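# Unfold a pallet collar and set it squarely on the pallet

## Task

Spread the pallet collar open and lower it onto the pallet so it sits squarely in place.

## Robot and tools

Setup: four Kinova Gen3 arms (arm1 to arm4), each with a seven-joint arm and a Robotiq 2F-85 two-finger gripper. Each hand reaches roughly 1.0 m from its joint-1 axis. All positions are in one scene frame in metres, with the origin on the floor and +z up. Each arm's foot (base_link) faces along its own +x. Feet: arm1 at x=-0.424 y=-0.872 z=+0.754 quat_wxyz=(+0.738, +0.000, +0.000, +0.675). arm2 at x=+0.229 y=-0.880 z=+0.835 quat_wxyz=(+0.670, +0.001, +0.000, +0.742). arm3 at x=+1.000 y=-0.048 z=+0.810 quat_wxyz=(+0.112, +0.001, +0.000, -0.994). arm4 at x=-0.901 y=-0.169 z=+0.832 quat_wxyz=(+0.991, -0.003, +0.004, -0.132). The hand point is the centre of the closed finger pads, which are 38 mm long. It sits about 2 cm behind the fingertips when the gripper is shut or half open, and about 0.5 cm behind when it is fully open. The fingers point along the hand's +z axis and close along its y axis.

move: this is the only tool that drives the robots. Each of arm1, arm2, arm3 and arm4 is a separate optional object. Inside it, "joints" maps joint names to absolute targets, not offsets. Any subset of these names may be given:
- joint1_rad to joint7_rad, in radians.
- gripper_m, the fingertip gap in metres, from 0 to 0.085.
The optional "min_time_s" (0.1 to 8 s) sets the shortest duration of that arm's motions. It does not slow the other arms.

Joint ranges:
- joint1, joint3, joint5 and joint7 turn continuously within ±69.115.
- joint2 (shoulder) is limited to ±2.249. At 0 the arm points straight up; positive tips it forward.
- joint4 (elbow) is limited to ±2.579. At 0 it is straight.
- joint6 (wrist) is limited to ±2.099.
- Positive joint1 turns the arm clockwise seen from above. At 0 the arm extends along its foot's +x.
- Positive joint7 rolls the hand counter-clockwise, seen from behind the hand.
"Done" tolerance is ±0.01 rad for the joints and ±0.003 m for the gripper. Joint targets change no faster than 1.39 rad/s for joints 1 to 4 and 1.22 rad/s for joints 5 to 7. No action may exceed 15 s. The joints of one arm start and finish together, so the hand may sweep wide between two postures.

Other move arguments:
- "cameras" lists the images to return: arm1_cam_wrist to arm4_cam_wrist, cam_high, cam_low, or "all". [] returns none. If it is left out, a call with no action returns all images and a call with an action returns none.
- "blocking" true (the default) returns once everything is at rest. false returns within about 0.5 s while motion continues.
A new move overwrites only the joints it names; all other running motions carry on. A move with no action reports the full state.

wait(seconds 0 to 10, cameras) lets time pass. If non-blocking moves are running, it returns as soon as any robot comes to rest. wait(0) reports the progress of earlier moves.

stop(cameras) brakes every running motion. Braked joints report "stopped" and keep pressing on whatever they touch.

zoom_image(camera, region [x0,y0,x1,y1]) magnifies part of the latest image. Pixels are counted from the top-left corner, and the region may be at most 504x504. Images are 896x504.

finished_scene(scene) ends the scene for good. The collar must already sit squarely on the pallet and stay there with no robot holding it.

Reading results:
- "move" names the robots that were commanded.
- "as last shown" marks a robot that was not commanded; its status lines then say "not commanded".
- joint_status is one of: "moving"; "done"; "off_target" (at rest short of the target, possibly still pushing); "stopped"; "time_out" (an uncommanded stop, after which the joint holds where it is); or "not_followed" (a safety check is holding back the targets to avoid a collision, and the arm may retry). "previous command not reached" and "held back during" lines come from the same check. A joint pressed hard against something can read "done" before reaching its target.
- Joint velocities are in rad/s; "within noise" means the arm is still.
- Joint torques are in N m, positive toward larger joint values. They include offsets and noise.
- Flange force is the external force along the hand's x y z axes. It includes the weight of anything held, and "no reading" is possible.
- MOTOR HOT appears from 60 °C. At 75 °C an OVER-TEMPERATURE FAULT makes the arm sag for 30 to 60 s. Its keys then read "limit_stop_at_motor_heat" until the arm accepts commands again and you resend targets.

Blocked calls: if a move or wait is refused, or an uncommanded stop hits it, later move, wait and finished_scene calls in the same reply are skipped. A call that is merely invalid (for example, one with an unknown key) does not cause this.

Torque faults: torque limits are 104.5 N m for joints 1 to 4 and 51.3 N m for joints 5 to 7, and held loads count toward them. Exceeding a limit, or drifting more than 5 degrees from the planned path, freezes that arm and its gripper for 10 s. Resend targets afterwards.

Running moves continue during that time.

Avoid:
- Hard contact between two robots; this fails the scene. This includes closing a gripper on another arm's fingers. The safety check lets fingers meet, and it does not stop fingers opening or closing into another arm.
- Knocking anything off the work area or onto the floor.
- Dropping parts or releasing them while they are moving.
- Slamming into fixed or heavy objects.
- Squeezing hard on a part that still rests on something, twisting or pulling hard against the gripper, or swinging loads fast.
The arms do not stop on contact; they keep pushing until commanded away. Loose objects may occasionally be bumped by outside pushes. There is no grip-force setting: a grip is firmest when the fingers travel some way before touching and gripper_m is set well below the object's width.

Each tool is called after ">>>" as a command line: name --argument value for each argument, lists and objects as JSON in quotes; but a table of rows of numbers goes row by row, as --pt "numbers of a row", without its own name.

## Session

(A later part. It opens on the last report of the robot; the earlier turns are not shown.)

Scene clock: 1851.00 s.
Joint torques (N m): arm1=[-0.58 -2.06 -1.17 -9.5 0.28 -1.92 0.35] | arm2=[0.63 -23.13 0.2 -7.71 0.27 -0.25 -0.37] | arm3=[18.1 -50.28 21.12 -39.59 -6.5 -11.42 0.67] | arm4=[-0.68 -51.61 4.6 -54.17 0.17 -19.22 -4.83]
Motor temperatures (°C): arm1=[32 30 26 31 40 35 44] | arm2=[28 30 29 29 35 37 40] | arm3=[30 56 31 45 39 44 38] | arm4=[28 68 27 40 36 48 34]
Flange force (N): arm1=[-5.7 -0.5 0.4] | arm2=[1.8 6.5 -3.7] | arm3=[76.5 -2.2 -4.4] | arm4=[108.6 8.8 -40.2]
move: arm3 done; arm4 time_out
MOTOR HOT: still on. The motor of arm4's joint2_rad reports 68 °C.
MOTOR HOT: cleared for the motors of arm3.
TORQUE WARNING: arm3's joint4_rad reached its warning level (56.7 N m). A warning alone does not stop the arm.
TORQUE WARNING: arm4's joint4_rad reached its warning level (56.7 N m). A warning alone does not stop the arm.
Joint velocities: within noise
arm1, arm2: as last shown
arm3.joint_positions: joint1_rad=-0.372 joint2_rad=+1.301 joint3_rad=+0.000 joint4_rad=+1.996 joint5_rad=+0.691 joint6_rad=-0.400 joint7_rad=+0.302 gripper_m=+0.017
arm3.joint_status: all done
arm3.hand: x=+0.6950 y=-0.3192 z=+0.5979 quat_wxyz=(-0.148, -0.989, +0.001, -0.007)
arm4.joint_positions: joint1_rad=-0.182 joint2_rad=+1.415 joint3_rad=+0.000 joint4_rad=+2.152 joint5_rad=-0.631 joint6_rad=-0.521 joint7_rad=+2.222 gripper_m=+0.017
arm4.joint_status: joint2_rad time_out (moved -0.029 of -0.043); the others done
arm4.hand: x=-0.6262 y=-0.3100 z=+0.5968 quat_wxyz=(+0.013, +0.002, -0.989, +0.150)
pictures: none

>>> move --arm3 '{"joints": {"joint1_rad": -0.3707, "joint2_rad": 1.2562, "joint3_rad": 0, "joint4_rad": 2.0172, "joint5_rad": 0.7160, "joint6_rad": -0.3886, "joint7_rad": 0.2760}, "min_time_s": 1.0}' --arm4 '{"joints": {"joint1_rad": -0.1788, "joint2_rad": 1.3639, "joint3_rad": 0, "joint4_rad": 2.1751, "joint5_rad": -0.6426, "joint6_rad": -0.5123, "joint7_rad": 2.2394}, "min_time_s": 1.0}' --cameras '["cam_low", "cam_high", "arm2_cam_wrist", "arm3_cam_wrist", "arm4_cam_wrist"]'

Scene clock: 1870.67 s.
Joint torques (N m): arm1=[-0.57 -2.1 -1.23 -9.55 0.27 -1.91 0.36] | arm2=[0.62 -23.14 0.17 -7.73 0.31 -0.29 -0.36] | arm3=[16.1 -50.8 19.95 -30.44 -5.16 -7.82 0.85] | arm4=[-2.12 -49.08 2.05 -24.89 -0.3 -13.57 -3.55]
Motor temperatures (°C): arm1=[32 30 26 31 40 35 44] | arm2=[28 31 29 29 35 37 40] | arm3=[31 58 31 45 38 44 37] | arm4=[28 70 27 43 35 49 34]
Flange force (N): arm1=[-5.7 -0.7 0.6] | arm2=[1.8 6.5 -3.8] | arm3=[62.8 -3.9 18.6] | arm4=[54.9 10.1 19.2]
move: arm3 done; arm4 time_out
MOTOR HOT: still on. The motor of arm4's joint2_rad reports 70 °C.
Joint velocities: within noise
arm1, arm2: as last shown
arm3.joint_positions: joint1_rad=-0.371 joint2_rad=+1.260 joint3_rad=+0.000 joint4_rad=+2.017 joint5_rad=+0.716 joint6_rad=-0.389 joint7_rad=+0.276 gripper_m=+0.017
arm3.joint_status: all done
arm3.hand: x=+0.6927 y=-0.3205 z=+0.6139 quat_wxyz=(-0.149, -0.989, +0.000, -0.005)
arm4.joint_positions: joint1_rad=-0.179 joint2_rad=+1.388 joint3_rad=+0.000 joint4_rad=+2.175 joint5_rad=-0.643 joint6_rad=-0.512 joint7_rad=+2.239 gripper_m=+0.017
arm4.joint_status: joint2_rad time_out (moved -0.027 of -0.051); the others done
arm4.hand: x=-0.6295 y=-0.3106 z=+0.6074 quat_wxyz=(+0.017, +0.002, -0.989, +0.150)
pictures: arm2_cam_wrist, arm3_cam_wrist, arm4_cam_wrist, cam_high, cam_low

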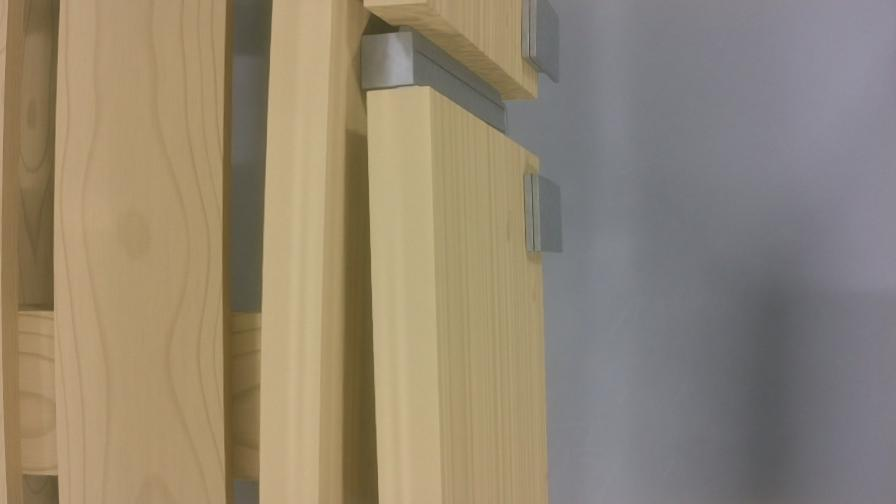

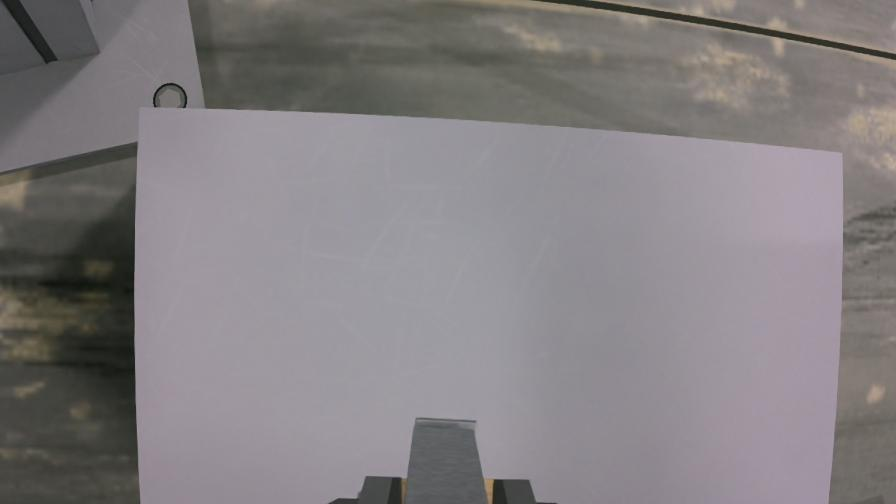

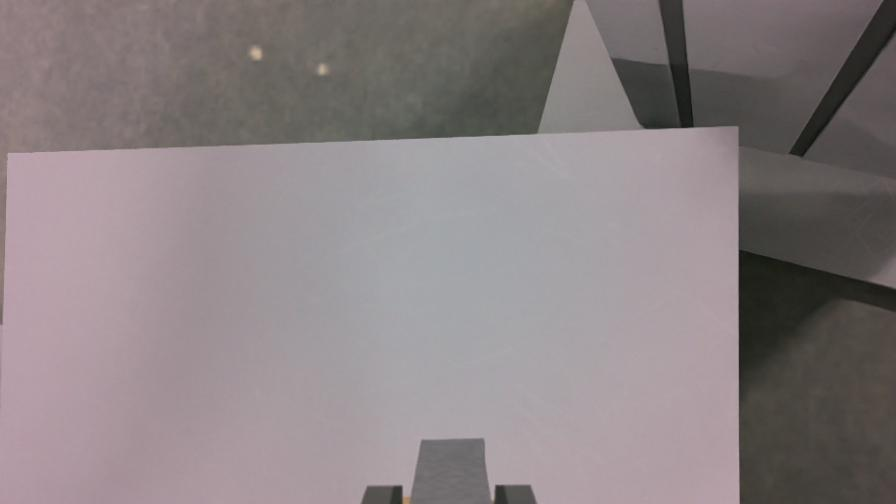

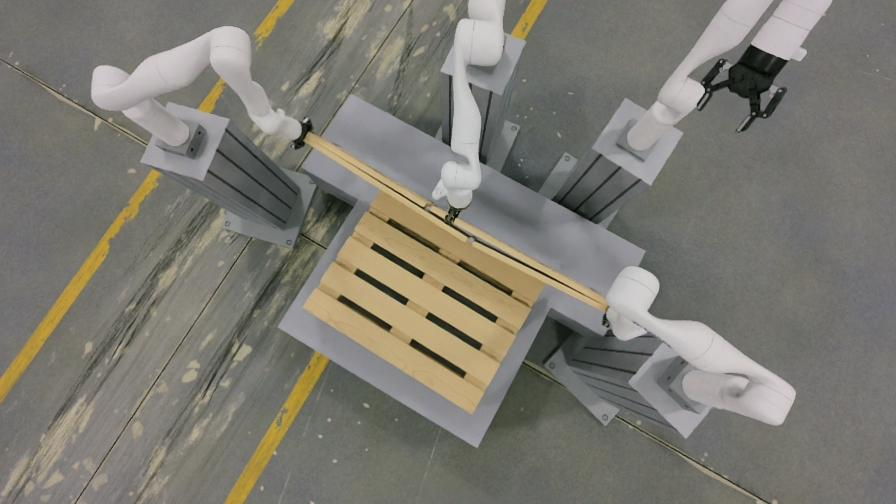

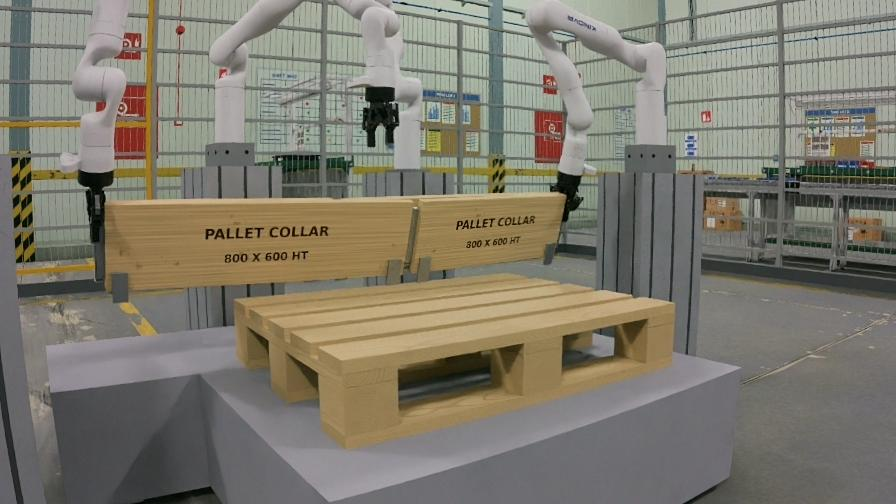

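>>> move --arm3 '{"joints": {"joint1_rad": -0.3785, "joint2_rad": 1.2500, "joint3_rad": 0, "joint4_rad": 2.0310, "joint5_rad": 0.6785, "joint6_rad": -0.3989, "joint7_rad": 0.3078}, "min_time_s": 1.0}' --arm4 '{"joints": {"joint1_rad": -0.1770, "joint2_rad": 1.3620, "joint3_rad": 0, "joint4_rad": 2.1894, "joint5_rad": -0.6171, "joint6_rad": -0.5278, "joint7_rad": 2.2119}, "min_time_s": 1.0}' --cameras '["cam_low", "arm2_cam_wrist"]'

Scene clock: 1913.67 s.
Joint torques (N m): arm1=[-0.52 -2.11 -1.17 -9.54 0.32 -1.9 0.39] | arm2=[0.66 -23.03 0.23 -7.68 0.32 -0.25 -0.38] | arm3=[12.23 -47.9 15.13 -23.46 -3.5 -7.69 1.13] | arm4=[-1.86 -48.37 1.44 -19.81 -0.52 -12.48 -3.59]
Motor temperatures (°C): arm1=[32 30 26 31 40 35 44] | arm2=[28 31 29 29 35 37 40] | arm3=[31 61 32 43 38 43 37] | arm4=[28 73 27 39 35 49 34]
Flange force (N): arm1=[-5.6 -0.5 0.6] | arm2=[1.8 6.6 -3.9] | arm3=[48.4 -5.5 24.5] | arm4=[46.3 10.5 28.0]
move: arm3 done; arm4 time_out
MOTOR HOT: the motor of arm3's joint2_rad reports 61 °C; the controller stops that arm at 75 °C. To cool a motor, set the load down, stop pushing, or move to a pose that needs little force.
MOTOR HOT: still on. The motor of arm4's joint2_rad reports 73 °C.
Joint velocities: within noise
arm1, arm2: as last shown
arm3.joint_positions: joint1_rad=-0.379 joint2_rad=+1.250 joint3_rad=+0.000 joint4_rad=+2.031 joint5_rad=+0.678 joint6_rad=-0.399 joint7_rad=+0.308 gripper_m=+0.017
arm3.joint_status: all done
arm3.hand: x=+0.6927 y=-0.3224 z=+0.6183 quat_wxyz=(-0.151, -0.989, -0.001, +0.001)
arm4.joint_positions: joint1_rad=-0.177 joint2_rad=+1.384 joint3_rad=+0.000 joint4_rad=+2.189 joint5_rad=-0.617 joint6_rad=-0.528 joint7_rad=+2.212 gripper_m=+0.017
arm4.joint_status: joint2_rad time_out (moved -0.004 of -0.026); the others done
arm4.hand: x=-0.6295 y=-0.3104 z=+0.6103 quat_wxyz=(+0.012, +0.001, -0.989, +0.149)
pictures: arm2_cam_wrist, cam_low

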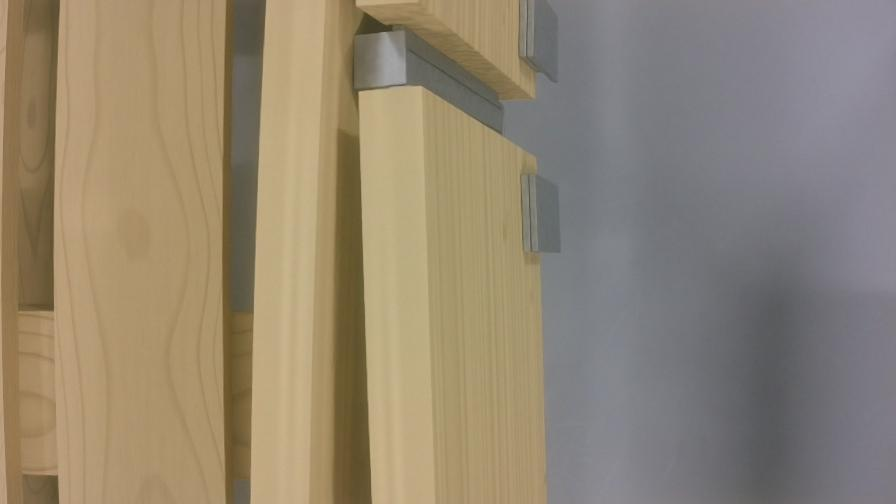

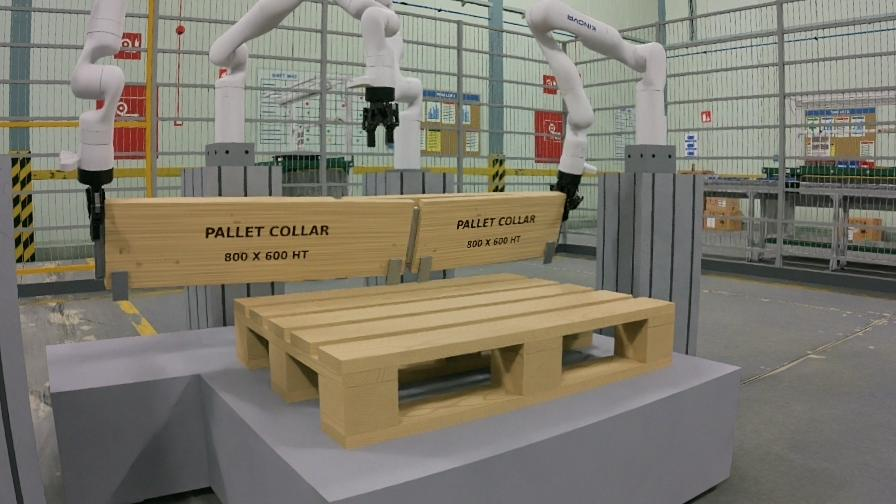

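>>> move --arm3 '{"joints": {"joint1_rad": -0.3884, "joint2_rad": 1.2956, "joint3_rad": 0, "joint4_rad": 2.0232, "joint5_rad": 0.6213, "joint6_rad": -0.4236, "joint7_rad": 0.3586}, "min_time_s": 1.2}' --arm4 '{"joints": {"joint1_rad": -0.1743, "joint2_rad": 1.4113, "joint3_rad": 0, "joint4_rad": 2.2029, "joint5_rad": -0.5655, "joint6_rad": -0.5745, "joint7_rad": 2.1549}, "min_time_s": 1.2}' --cameras '["cam_low", "arm2_cam_wrist"]'

Scene clock: 1958.50 s.
Joint torques (N m): arm1=[-0.52 -2.12 -1.15 -9.5 0.31 -1.91 0.36] | arm2=[0.6 -23.05 0.23 -7.63 0.27 -0.21 -0.37] | arm3=[-26.01 13.41 -34.9 30.6 10.2 2.32 0.13] | arm4=[2.19 3.15 1.17 -3.54 1.67 0.38 1.32]
Motor temperatures (°C): arm1=[32 30 26 30 40 35 44] | arm2=[28 32 29 28 35 37 40] | arm3=[31 61 31 41 38 43 37] | arm4=[27 73 26 35 35 50 34]
Flange force (N): arm1=[-5.8 -0.4 0.4] | arm2=[1.8 6.4 -3.8] | arm3=[-74.1 -11.3 -25.0] | arm4=no reading
move: arm3 done; arm4 limit_stop_at_motor_heat
OVER-TEMPERATURE FAULT: MOTORS ONLY BRAKING. Before this call, the motor of arm4's joint2_rad reached 75 °C. Robot arm4 may sink or be pushed. Robot arm4 ran none of this call's commands. The stop still runs: until a result tells its end, robot arm4, its gripper or tool too, takes no command.
MOTOR HOT: still on. The motor of arm3's joint2_rad reports 61 °C.
MOTOR HOT: still on. The motor of arm4's joint2_rad reports 73 °C.
Joint velocities: within noise
arm1, arm2: as last shown
arm3.joint_positions: joint1_rad=-0.388 joint2_rad=+1.296 joint3_rad=+0.000 joint4_rad=+2.023 joint5_rad=+0.621 joint6_rad=-0.424 joint7_rad=+0.359 gripper_m=+0.017
arm3.joint_status: all done
arm3.hand: x=+0.7005 y=-0.3202 z=+0.6013 quat_wxyz=(-0.148, -0.989, +0.000, -0.001)
arm4.joint_positions: joint1_rad=-0.193 joint2_rad=+1.479 joint3_rad=-0.066 joint4_rad=+2.164 joint5_rad=-0.604 joint6_rad=-0.590 joint7_rad=+2.211 gripper_m=+0.017
arm4.joint_status: joint1_rad limit_stop_at_motor_heat; joint2_rad limit_stop_at_motor_heat; joint3_rad limit_stop_at_motor_heat; joint4_rad limit_stop_at_motor_heat; joint5_rad limit_stop_at_motor_heat; joint6_rad limit_stop_at_motor_heat; joint7_rad limit_stop_at_motor_heat
arm4.on_its_own: joint1_rad to joint7_rad can sink or be pushed now: their motors only brake
arm4.hand: x=-0.6418 y=-0.2758 z=+0.5768 quat_wxyz=(+0.015, +0.027, -0.991, +0.129)
pictures: arm2_cam_wrist, cam_low

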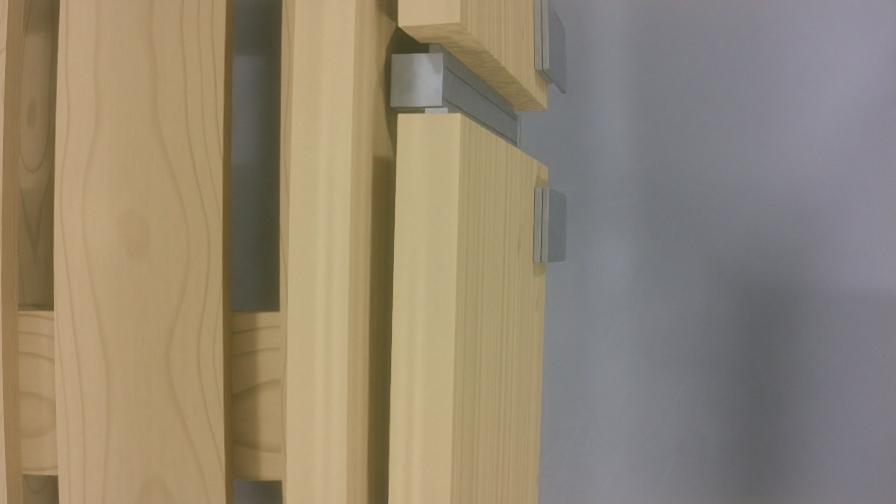

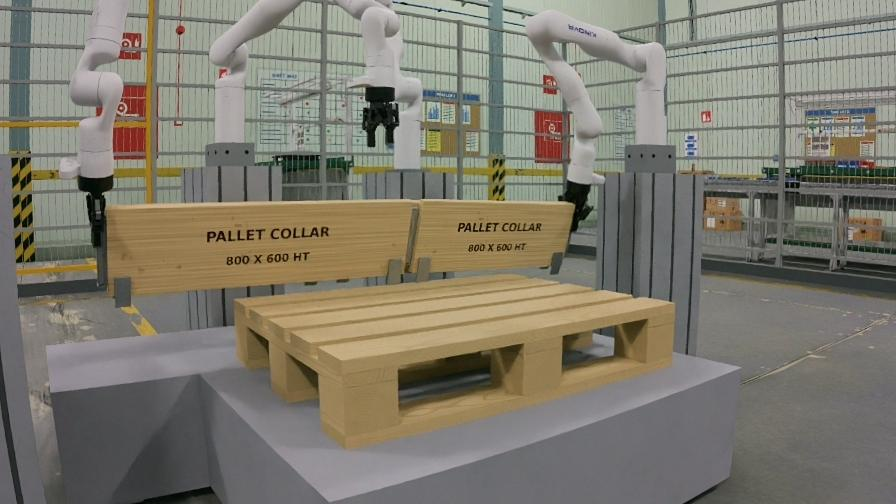

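>>> move --arm3 '{"joints": {"joint1_rad": -0.3784, "joint2_rad": 1.2938, "joint4_rad": 2.0066, "joint5_rad": 0.6632, "joint6_rad": -0.4094, "joint7_rad": 0.3244}, "min_time_s": 1.5}' --cameras '["cam_low", "cam_high"]'

Scene clock: 1978.43 s.
Joint torques (N m): arm1=[-0.54 -2.11 -1.18 -9.55 0.32 -1.92 0.35] | arm2=[0.58 -23.11 0.14 -7.77 0.27 -0.22 -0.35] | arm3=[-7.16 -6.62 -11.23 -1.23 2.4 -3.78 -0.29] | arm4=[2.14 0.52 1.27 -3.6 1.88 -0.08 1.4]
Motor temperatures (°C): arm1=[32 30 26 30 40 35 44] | arm2=[28 32 29 28 35 37 39] | arm3=[31 58 32 41 38 43 37] | arm4=[27 69 26 33 35 49 34]
Flange force (N): arm1=[-5.7 -0.6 0.6] | arm2=[2.0 6.9 -3.7] | arm3=[-5.6 -4.9 -37.5] | arm4=no reading
move: arm3 done
OVER-TEMPERATURE FAULT: MOTORS ONLY BRAKING. As an earlier result told, the motor of arm4's joint2_rad reached 75 °C. Robot arm4's stop still runs.
MOTOR HOT: still on. The motor of arm3's joint2_rad reports 58 °C.
MOTOR HOT: still on. The motor of arm4's joint2_rad reports 69 °C.
Joint velocities: within noise
arm1, arm2: as last shown
arm3.joint_positions: joint1_rad=-0.378 joint2_rad=+1.294 joint3_rad=+0.000 joint4_rad=+2.007 joint5_rad=+0.663 joint6_rad=-0.409 joint7_rad=+0.324 gripper_m=+0.017
arm3.joint_status: all done
arm3.hand: x=+0.6952 y=-0.3212 z=+0.6013 quat_wxyz=(-0.150, -0.989, +0.000, -0.003)
arm4.joint_positions: joint1_rad=-0.195 joint2_rad=+1.479 joint3_rad=-0.067 joint4_rad=+2.165 joint5_rad=-0.604 joint6_rad=-0.590 joint7_rad=+2.209 gripper_m=+0.017
arm4.joint_status: not commanded
arm4.on_its_own: joint1_rad to joint7_rad can sink or be pushed now: their motors only brake
arm4.hand: x=-0.6421 y=-0.2747 z=+0.5768 quat_wxyz=(+0.015, +0.027, -0.991, +0.128)
pictures: cam_high, cam_low

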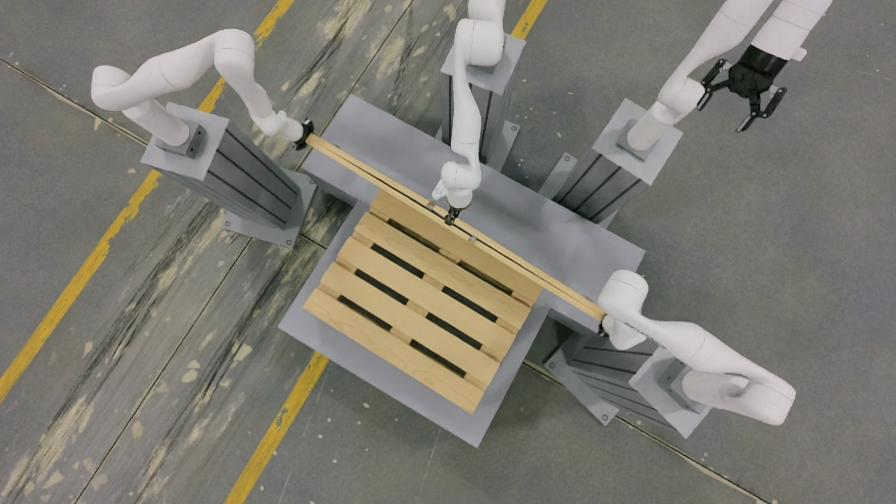

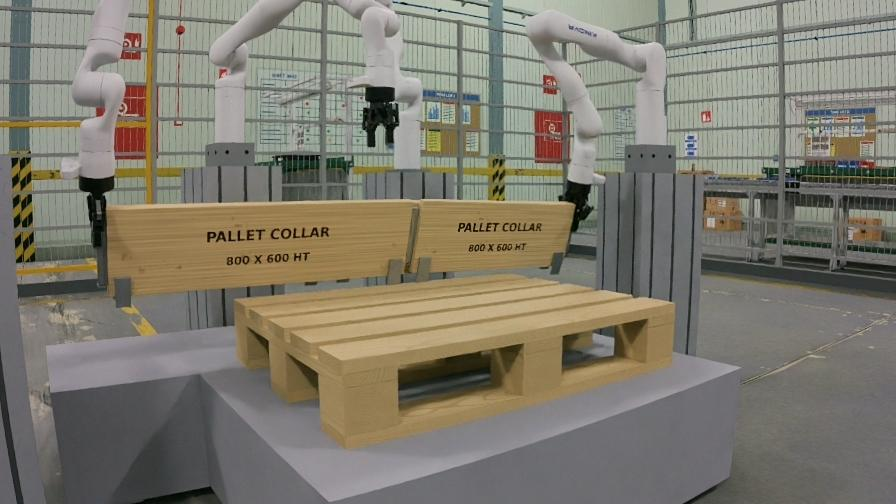

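>>> wait --seconds 0.1 --cameras '["arm2_cam_wrist"]'

>>> zoom_image --camera "arm2_cam_wrist" --region '[240, 0, 600, 360]'

Scene clock: 2030.43 s.
Joint torques (N m): arm1=[-0.55 -2.09 -1.16 -9.53 0.32 -1.92 0.37] | arm2=[0.55 -23.03 0.2 -7.72 0.25 -0.28 -0.35] | arm3=[-6.57 -7.88 -10.74 -1.14 2.34 -3.87 -0.32] | arm4=[2.06 -1.02 1.23 -3.48 1.84 -0.49 1.31]
Motor temperatures (°C): arm1=[32 30 26 30 40 35 44] | arm2=[27 32 29 28 35 36 39] | arm3=[30 51 31 38 38 43 37] | arm4=[27 59 26 30 35 47 34]
Flange force (N): arm1=[-5.6 -0.5 0.5] | arm2=[2.0 6.6 -4.0] | arm3=[-4.8 -4.6 -33.9] | arm4=[-4.9 -3.4 -56.7]
OVER-TEMPERATURE FAULT: MOTORS ONLY BRAKING. As an earlier result told, the motor of arm4's joint2_rad reached 75 °C; the stop lasted 75 seconds. Robot arm4's motors hold again: robot arm4 holds where the fault left it. A joint of robot arm4 that sank or was pushed past the end of its range is driven back toward that end. Robot arm4 accepts commands again.
MOTOR HOT: still on. The motor of arm4's joint2_rad reports 59 °C.
MOTOR HOT: cleared for the motors of arm3.
Joint velocities: within noise
arm1.joint_positions: joint1_rad=-0.100 joint2_rad=-0.488 joint3_rad=-0.090 joint4_rad=+1.489 joint5_rad=-0.024 joint6_rad=+1.450 joint7_rad=+1.015 gripper_m=+0.085
arm1.joint_status: not commanded
arm1.hand: x=-0.4426 y=-0.6071 z=+1.3392 quat_wxyz=(-0.158, +0.502, -0.796, -0.298)
arm2.joint_positions: joint1_rad=-0.299 joint2_rad=+1.103 joint3_rad=+0.000 joint4_rad=+1.150 joint5_rad=+0.000 joint6_rad=+0.888 joint7_rad=+2.741 gripper_m=+0.085
arm2.joint_status: not commanded
arm2.hand: x=+0.0100 y=-0.3002 z=+0.8017 quat_wxyz=(-0.001, +1.000, +0.000, -0.001)
arm3.joint_positions: joint1_rad=-0.378 joint2_rad=+1.294 joint3_rad=+0.000 joint4_rad=+2.007 joint5_rad=+0.663 joint6_rad=-0.409 joint7_rad=+0.324 gripper_m=+0.017
arm3.joint_status: all done
arm3.hand: x=+0.6952 y=-0.3212 z=+0.6013 quat_wxyz=(-0.150, -0.989, +0.000, -0.003)
arm4.joint_positions: joint1_rad=-0.195 joint2_rad=+1.478 joint3_rad=-0.067 joint4_rad=+2.166 joint5_rad=-0.604 joint6_rad=-0.590 joint7_rad=+2.208 gripper_m=+0.017
arm4.joint_status: not commanded
arm4.hand: x=-0.6416 y=-0.2745 z=+0.5773 quat_wxyz=(+0.015, +0.026, -0.991, +0.128)
wait: 0.10 s; no rest

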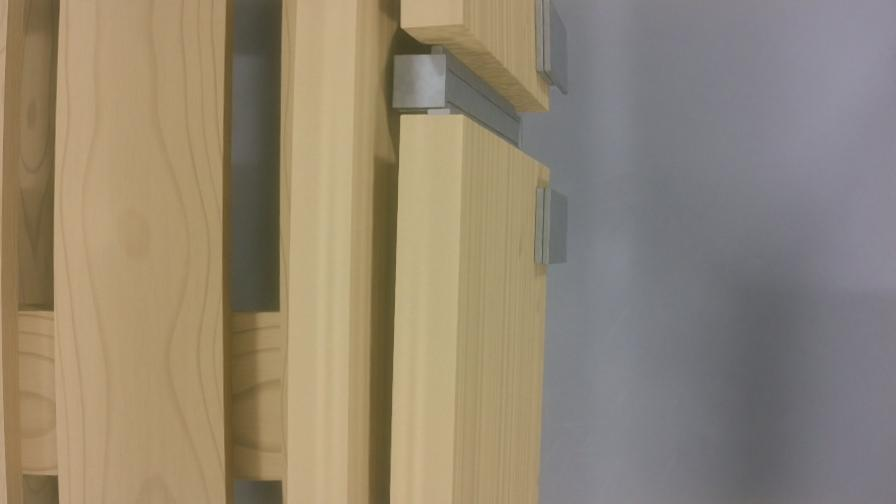

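Scaled by 1.400 from the camera's image (finer frame: 1280x720).

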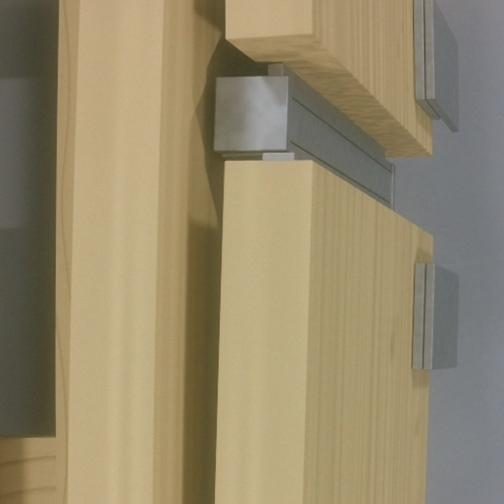

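>>> move --arm2 '{"joints": {"joint1_rad": -0.1722, "joint2_rad": 1.6793, "joint3_rad": 0, "joint4_rad": 0.2609, "joint5_rad": -0.0795, "joint6_rad": 1.4880, "joint7_rad": 2.8855, "gripper_m": 0.031}, "min_time_s": 2.5}' --cameras '["arm2_cam_wrist", "cam_high"]'

>>> zoom_image --camera "arm2_cam_wrist" --region '[280, 260, 640, 504]'

Scene clock: 2098.20 s.
Joint torques (N m): arm1=[-0.56 -2.09 -1.19 -9.55 0.32 -1.91 0.37] | arm2=[26.08 48 17.84 22.5 14.94 -0.85 -1.11] | arm3=[-5.96 -16.52 -8.98 0.33 2.45 -3.63 0.14] | arm4=[2.28 1.29 -1.37 -4.08 2.95 1.3 1.3]
Motor temperatures (°C): arm1=[32 30 26 30 39 35 44] | arm2=[28 33 29 28 35 36 39] | arm3=[30 45 31 36 38 42 37] | arm4=[27 50 26 29 35 46 34]
Flange force (N): arm1=[-5.6 -0.6 0.6] | arm2=no reading | arm3=[-5.4 -8.8 -9.7] | arm4=[-4.6 -4.9 -63.4]
move: arm2 time_out
MOTOR HOT: cleared for the motors of arm4.
TORQUE WARNING: arm2's joint2_rad reached its warning level (56.7 N m). A warning alone does not stop the arm.
Joint velocities: within noise
arm1, arm3: as last shown
arm2.joint_positions: joint1_rad=-0.172 joint2_rad=+1.664 joint3_rad=+0.000 joint4_rad=+0.261 joint5_rad=-0.079 joint6_rad=+1.488 joint7_rad=+2.885 gripper_m=+0.031
arm2.joint_status: joint2_rad time_out (moved +0.561 of +0.576); the others done
arm2.hand: x=+0.0585 y=-0.2726 z=+0.6743 quat_wxyz=(+0.139, +0.990, +0.001, -0.003)
arm3.hand: x=+0.6951 y=-0.3212 z=+0.6014 quat_wxyz=(-0.150, -0.989, +0.000, -0.003)
arm4.joint_positions: joint1_rad=-0.195 joint2_rad=+1.478 joint3_rad=-0.067 joint4_rad=+2.166 joint5_rad=-0.604 joint6_rad=-0.590 joint7_rad=+2.208 gripper_m=+0.017
arm4.joint_status: not commanded
arm4.hand: x=-0.6416 y=-0.2745 z=+0.5773 quat_wxyz=(+0.015, +0.026, -0.991, +0.128)

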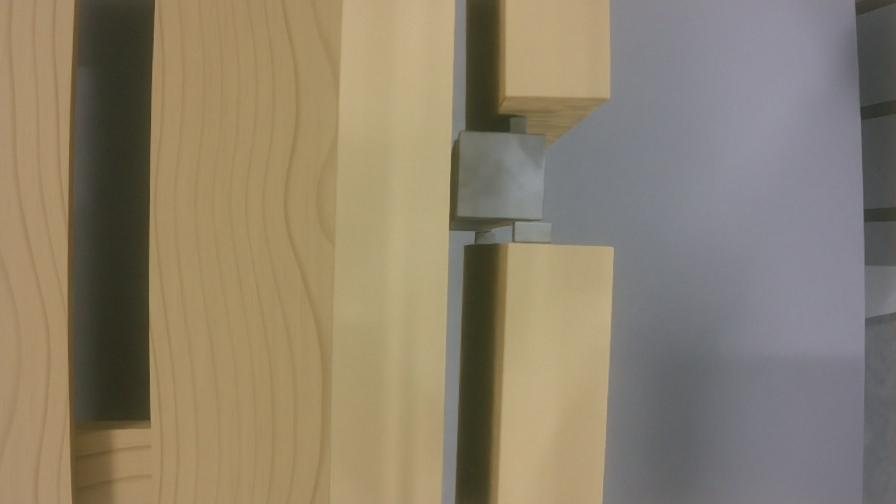

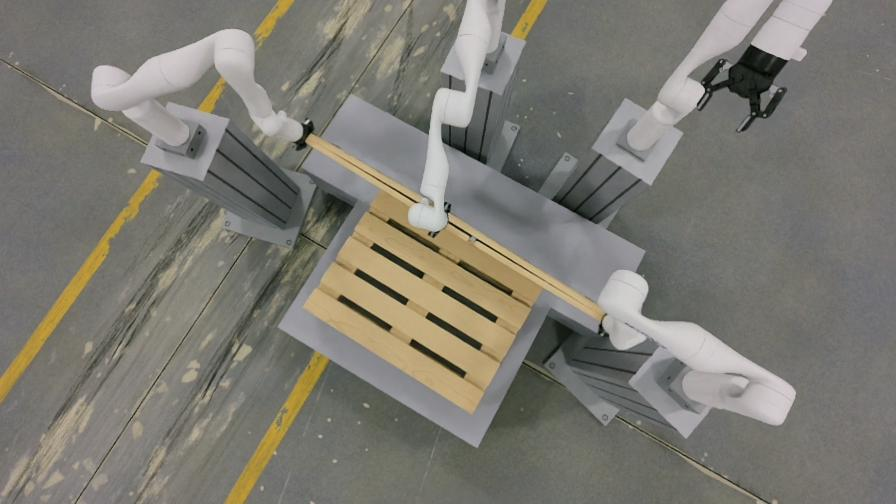

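Scaled by 1.400 from the camera's image (finer frame: 1280x720).

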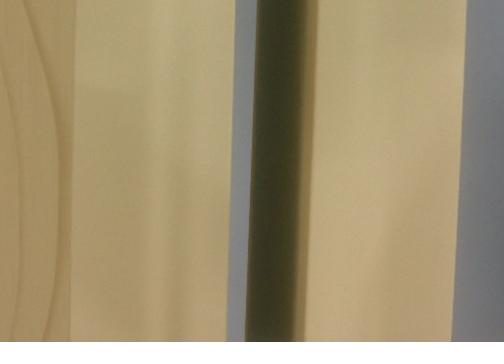

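>>> move --arm2 '{"joints": {"joint2_rad": 1.600, "joint6_rad": 1.5523}, "min_time_s": 1.0}' --cameras '["arm2_cam_wrist"]'

>>> zoom_image --camera "arm2_cam_wrist" --region '[280, 260, 640, 504]'

Scene clock: 2112.93 s.
Joint torques (N m): arm1=[-0.55 -2.07 -1.17 -9.57 0.3 -1.9 0.38] | arm2=[0.63 -26.04 0.02 -8.62 0.08 0.56 -0.37] | arm3=[-6.77 -8.87 -10.5 -1.37 2.31 -3.99 -0.05] | arm4=[2.01 -1.7 1.53 -4.87 1.77 -0.77 1.4]
Motor temperatures (°C): arm1=[32 30 26 30 39 35 44] | arm2=[28 35 29 29 36 36 39] | arm3=[30 44 30 35 37 42 37] | arm4=[27 49 26 28 35 46 34]
Flange force (N): arm1=[-5.5 -0.6 0.6] | arm2=no reading | arm3=[-5.6 -5.2 -32.3] | arm4=[-1.1 -3.1 -58.1]
move: arm2 done
Joint velocities: within noise
arm1, arm3, arm4: as last shown
arm2.joint_positions: joint1_rad=-0.172 joint2_rad=+1.600 joint3_rad=+0.000 joint4_rad=+0.261 joint5_rad=-0.080 joint6_rad=+1.552 joint7_rad=+2.885 gripper_m=+0.031
arm2.joint_status: all done
arm2.hand: x=+0.0558 y=-0.2654 z=+0.7204 quat_wxyz=(+0.140, +0.990, +0.003, -0.003)
arm3.hand: x=+0.6952 y=-0.3212 z=+0.6013 quat_wxyz=(-0.150, -0.989, +0.000, -0.003)

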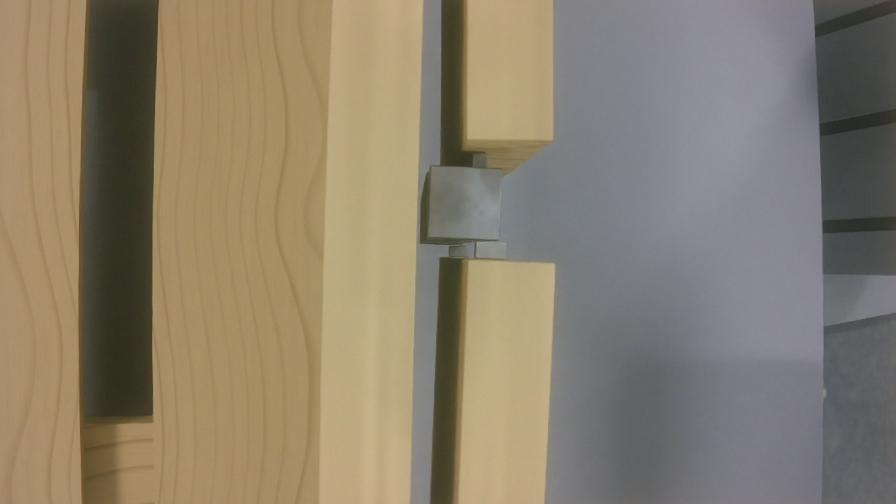

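Scaled by 1.400 from the camera's image (finer frame: 1280x720).

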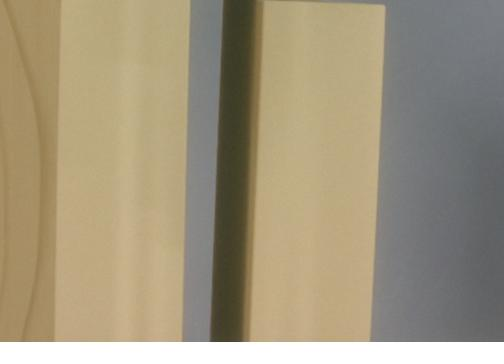

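>>> move --arm2 '{"joints": {"joint1_rad": -0.1770, "joint2_rad": 1.5255, "joint3_rad": 0, "joint4_rad": 0.5245, "joint5_rad": -0.0777, "joint6_rad": 1.3612, "joint7_rad": 2.8891, "gripper_m": 0.023}, "min_time_s": 1.5}' --cameras '["arm2_cam_wrist"]'

>>> zoom_image --camera "arm2_cam_wrist" --region '[280, 260, 640, 504]'

Scene clock: 2162.50 s.
Joint torques (N m): arm1=[-0.61 -2.14 -1.18 -9.55 0.36 -1.9 0.36] | arm2=[0.61 -25.42 0.01 -7.98 0.1 0.54 -0.35] | arm3=[-6.78 -8.88 -10.49 -1.39 2.33 -4 -0.06] | arm4=[1.96 -1.74 1.55 -4.88 1.8 -0.79 1.38]
Motor temperatures (°C): arm1=[32 30 26 30 39 35 44] | arm2=[28 36 29 29 35 36 39] | arm3=[30 41 30 34 37 42 37] | arm4=[27 45 26 27 35 45 34]
Flange force (N): arm1=[-5.7 -0.5 0.6] | arm2=no reading | arm3=[-5.6 -5.2 -32.3] | arm4=[-1.1 -3.2 -58.0]
move: arm2 done
Joint velocities: within noise
arm1, arm3, arm4: as last shown
arm2.joint_positions: joint1_rad=-0.177 joint2_rad=+1.525 joint3_rad=+0.000 joint4_rad=+0.525 joint5_rad=-0.078 joint6_rad=+1.361 joint7_rad=+2.889 gripper_m=+0.023
arm2.joint_status: all done
arm2.hand: x=+0.0598 y=-0.2868 z=+0.6963 quat_wxyz=(+0.138, +0.990, +0.000, -0.001)

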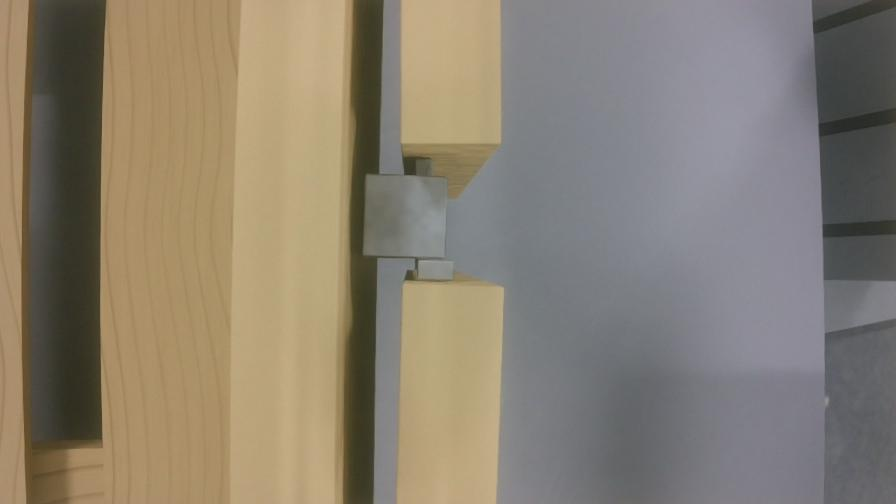

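Scaled by 1.400 from the camera's image (finer frame: 1280x720).

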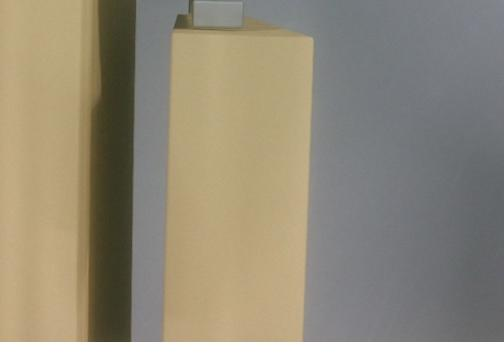

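>>> move --arm2 '{"joints": {"joint1_rad": -0.1816, "joint2_rad": 1.5755, "joint3_rad": 0, "joint4_rad": 0.5479, "joint5_rad": -0.0804, "joint6_rad": 1.2878, "joint7_rad": 2.8910, "gripper_m": 0.0245}, "min_time_s": 2.0}' --cameras '["arm2_cam_wrist"]'

>>> zoom_image --camera "arm2_cam_wrist" --region '[280, 260, 640, 504]'

Scene clock: 2204.93 s.
Joint torques (N m): arm1=[-0.52 -2.11 -1.2 -9.55 0.33 -1.9 0.37] | arm2=[-26.01 56.55 -19.68 1.24 -9.96 -28.26 1.17] | arm3=[-12.9 -15.14 -15.14 -1.94 3.39 -4.14 0.79] | arm4=[3.65 -2.78 -5.05 -10.12 4.97 2.98 0.7]
Motor temperatures (°C): arm1=[32 30 26 30 39 34 44] | arm2=[28 37 29 28 35 38 39] | arm3=[30 39 30 34 37 42 37] | arm4=[27 43 26 27 35 45 34]
Flange force (N): arm1=[-5.7 -0.6 0.6] | arm2=[56.7 98.3 -158.8] | arm3=[-9.8 -23.3 -21.8] | arm4=[11.8 0.3 -67.5]
move: arm2 time_out
TORQUE WARNING: arm2's joint2_rad reached its warning level (56.7 N m). A warning alone does not stop the arm.
Joint velocities: within noise
arm1, arm3, arm4: as last shown
arm2.joint_positions: joint1_rad=-0.182 joint2_rad=+1.549 joint3_rad=+0.000 joint4_rad=+0.548 joint5_rad=-0.080 joint6_rad=+1.292 joint7_rad=+2.891 gripper_m=+0.025
arm2.joint_status: joint2_rad time_out (moved +0.024 of +0.050); the others done
arm2.hand: x=+0.0567 y=-0.2876 z=+0.6717 quat_wxyz=(+0.128, +0.992, +0.001, -0.004)
arm3.hand: x=+0.6951 y=-0.3212 z=+0.6014 quat_wxyz=(-0.150, -0.989, +0.000, -0.003)

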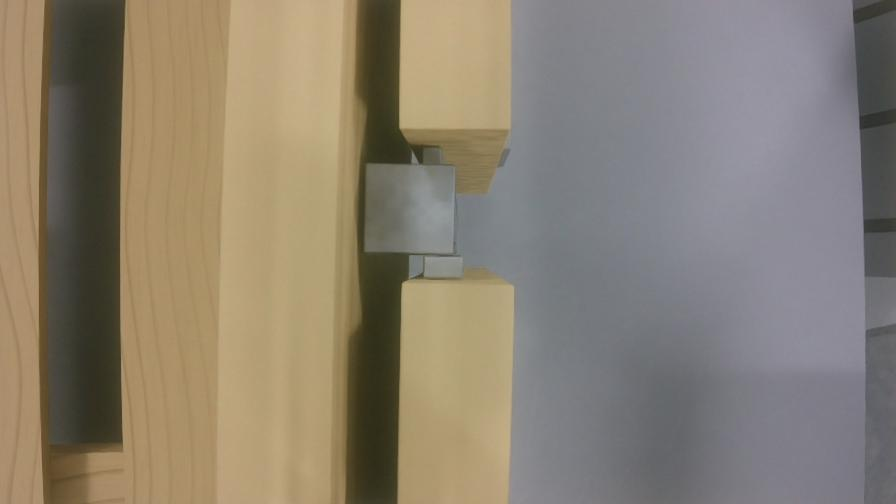

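Scaled by 1.400 from the camera's image (finer frame: 1280x720).

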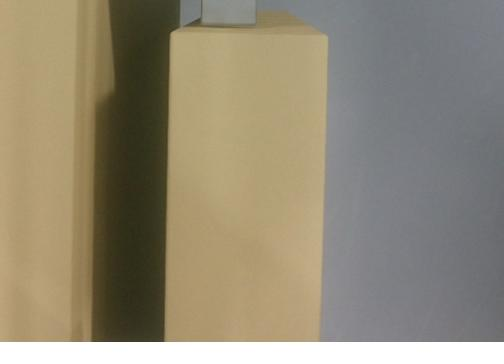

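>>> move --arm2 '{"joints": {"joint2_rad": 1.495, "joint6_rad": 1.3700}, "min_time_s": 1.0}'

>>> move --arm3 '{"joints": {"joint7_rad": 0.2344}, "min_time_s": 1.5}' --arm4 '{"joints": {"joint7_rad": 2.299}, "min_time_s": 1.5}' --cameras '["arm2_cam_wrist", "arm3_cam_wrist", "arm4_cam_wrist", "cam_high"]'

Scene clock: 2238.43 s.
Joint torques (N m): arm1=[-0.58 -2.12 -1.15 -9.54 0.3 -1.89 0.37] | arm2=[0.68 -25.38 -0.02 -7.98 0.07 0.53 -0.37] | arm3=[-7.12 -9.38 -10.44 -1.39 2.42 -3.94 0.11] | arm4=[2.66 -1.42 2.94 -7.06 1.16 -0.61 1.31]
Motor temperatures (°C): arm1=[32 30 26 30 39 34 44] | arm2=[29 41 30 28 36 43 40] | arm3=[30 38 30 33 37 42 37] | arm4=[27 41 26 27 35 45 34]
Flange force (N): arm1=[-5.6 -0.4 0.6] | arm2=[2.9 15.1 -1.6] | arm3=[-6.1 -5.9 -31.3] | arm4=[6.1 -1.7 -63.7]
move: arm2 done
Joint velocities: within noise
arm1, arm3, arm4: as last shown
arm2.joint_positions: joint1_rad=-0.182 joint2_rad=+1.495 joint3_rad=+0.000 joint4_rad=+0.548 joint5_rad=-0.080 joint6_rad=+1.370 joint7_rad=+2.891 gripper_m=+0.025
arm2.joint_status: all done
arm2.hand: x=+0.0564 y=-0.2881 z=+0.7113 quat_wxyz=(+0.139, +0.990, +0.004, -0.002)
arm3.hand: x=+0.6952 y=-0.3212 z=+0.6013 quat_wxyz=(-0.150, -0.989, +0.000, -0.003)
pictures: none

Scene clock: 2240.23 s.
Joint torques (N m): arm1=[-0.54 -2.1 -1.16 -9.57 0.31 -1.92 0.36] | arm2=[0.52 -25.36 0.06 -8.03 0.1 0.59 -0.39] | arm3=[-3.5 -8.61 -8.6 -1.15 0.48 -3.55 -2.03] | arm4=[-1.24 -3.94 -1.12 -9.42 4.64 -0.87 3.53]
Motor temperatures (°C): arm1=[32 30 26 30 39 34 44] | arm2=[29 41 30 28 36 43 40] | arm3=[30 38 30 33 37 42 37] | arm4=[27 41 26 27 35 45 34]
Flange force (N): arm1=[-5.5 -0.6 0.6] | arm2=[3.4 16.0 -1.4] | arm3=[-2.3 -2.7 -31.2] | arm4=[12.4 -4.6 -61.8]
move: arm3 done; arm4 done
Joint velocities: within noise
arm1, arm2: as last shown
arm2.hand: x=+0.0564 y=-0.2881 z=+0.7114 quat_wxyz=(+0.139, +0.990, +0.004, -0.002)
arm3.joint_positions: joint1_rad=-0.378 joint2_rad=+1.294 joint3_rad=+0.000 joint4_rad=+2.007 joint5_rad=+0.663 joint6_rad=-0.409 joint7_rad=+0.234 gripper_m=+0.017
arm3.joint_status: all done
arm3.hand: x=+0.6952 y=-0.3212 z=+0.6013 quat_wxyz=(-0.149, -0.988, +0.044, -0.009)
arm4.joint_positions: joint1_rad=-0.195 joint2_rad=+1.478 joint3_rad=-0.067 joint4_rad=+2.166 joint5_rad=-0.604 joint6_rad=-0.590 joint7_rad=+2.299 gripper_m=+0.017
arm4.joint_status: all done
arm4.hand: x=-0.6417 y=-0.2745 z=+0.5773 quat_wxyz=(+0.021, +0.071, -0.989, +0.128)

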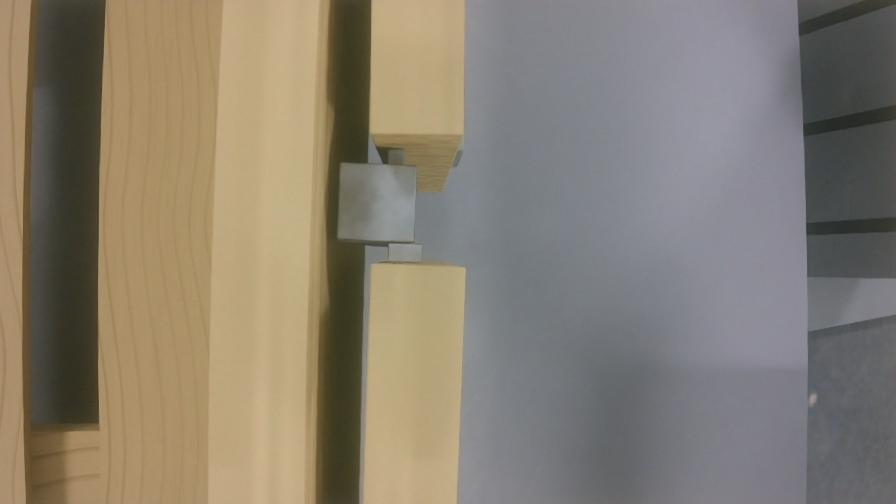

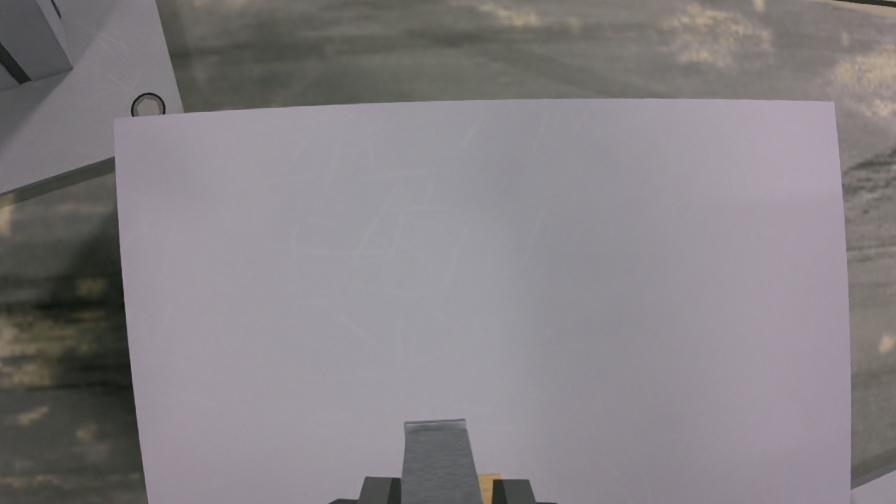

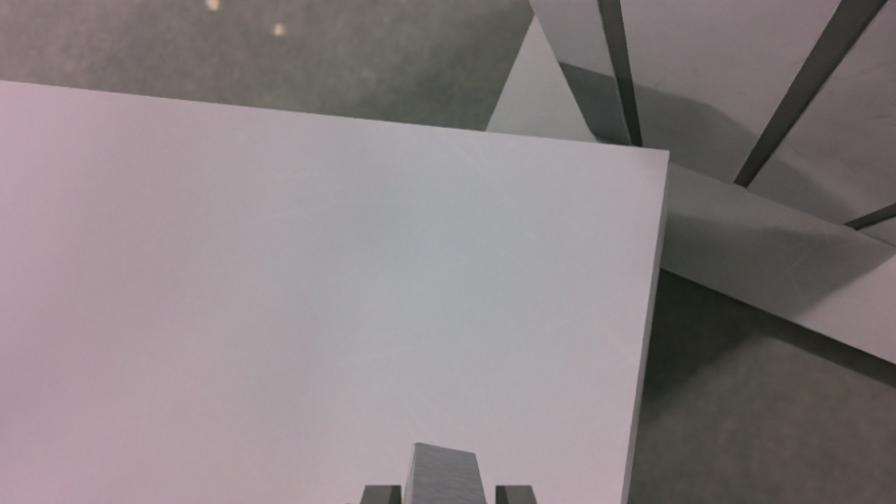

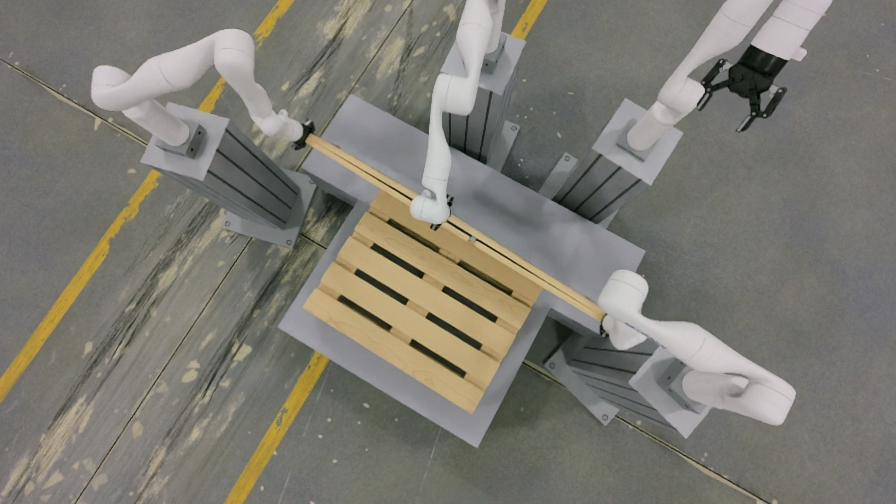

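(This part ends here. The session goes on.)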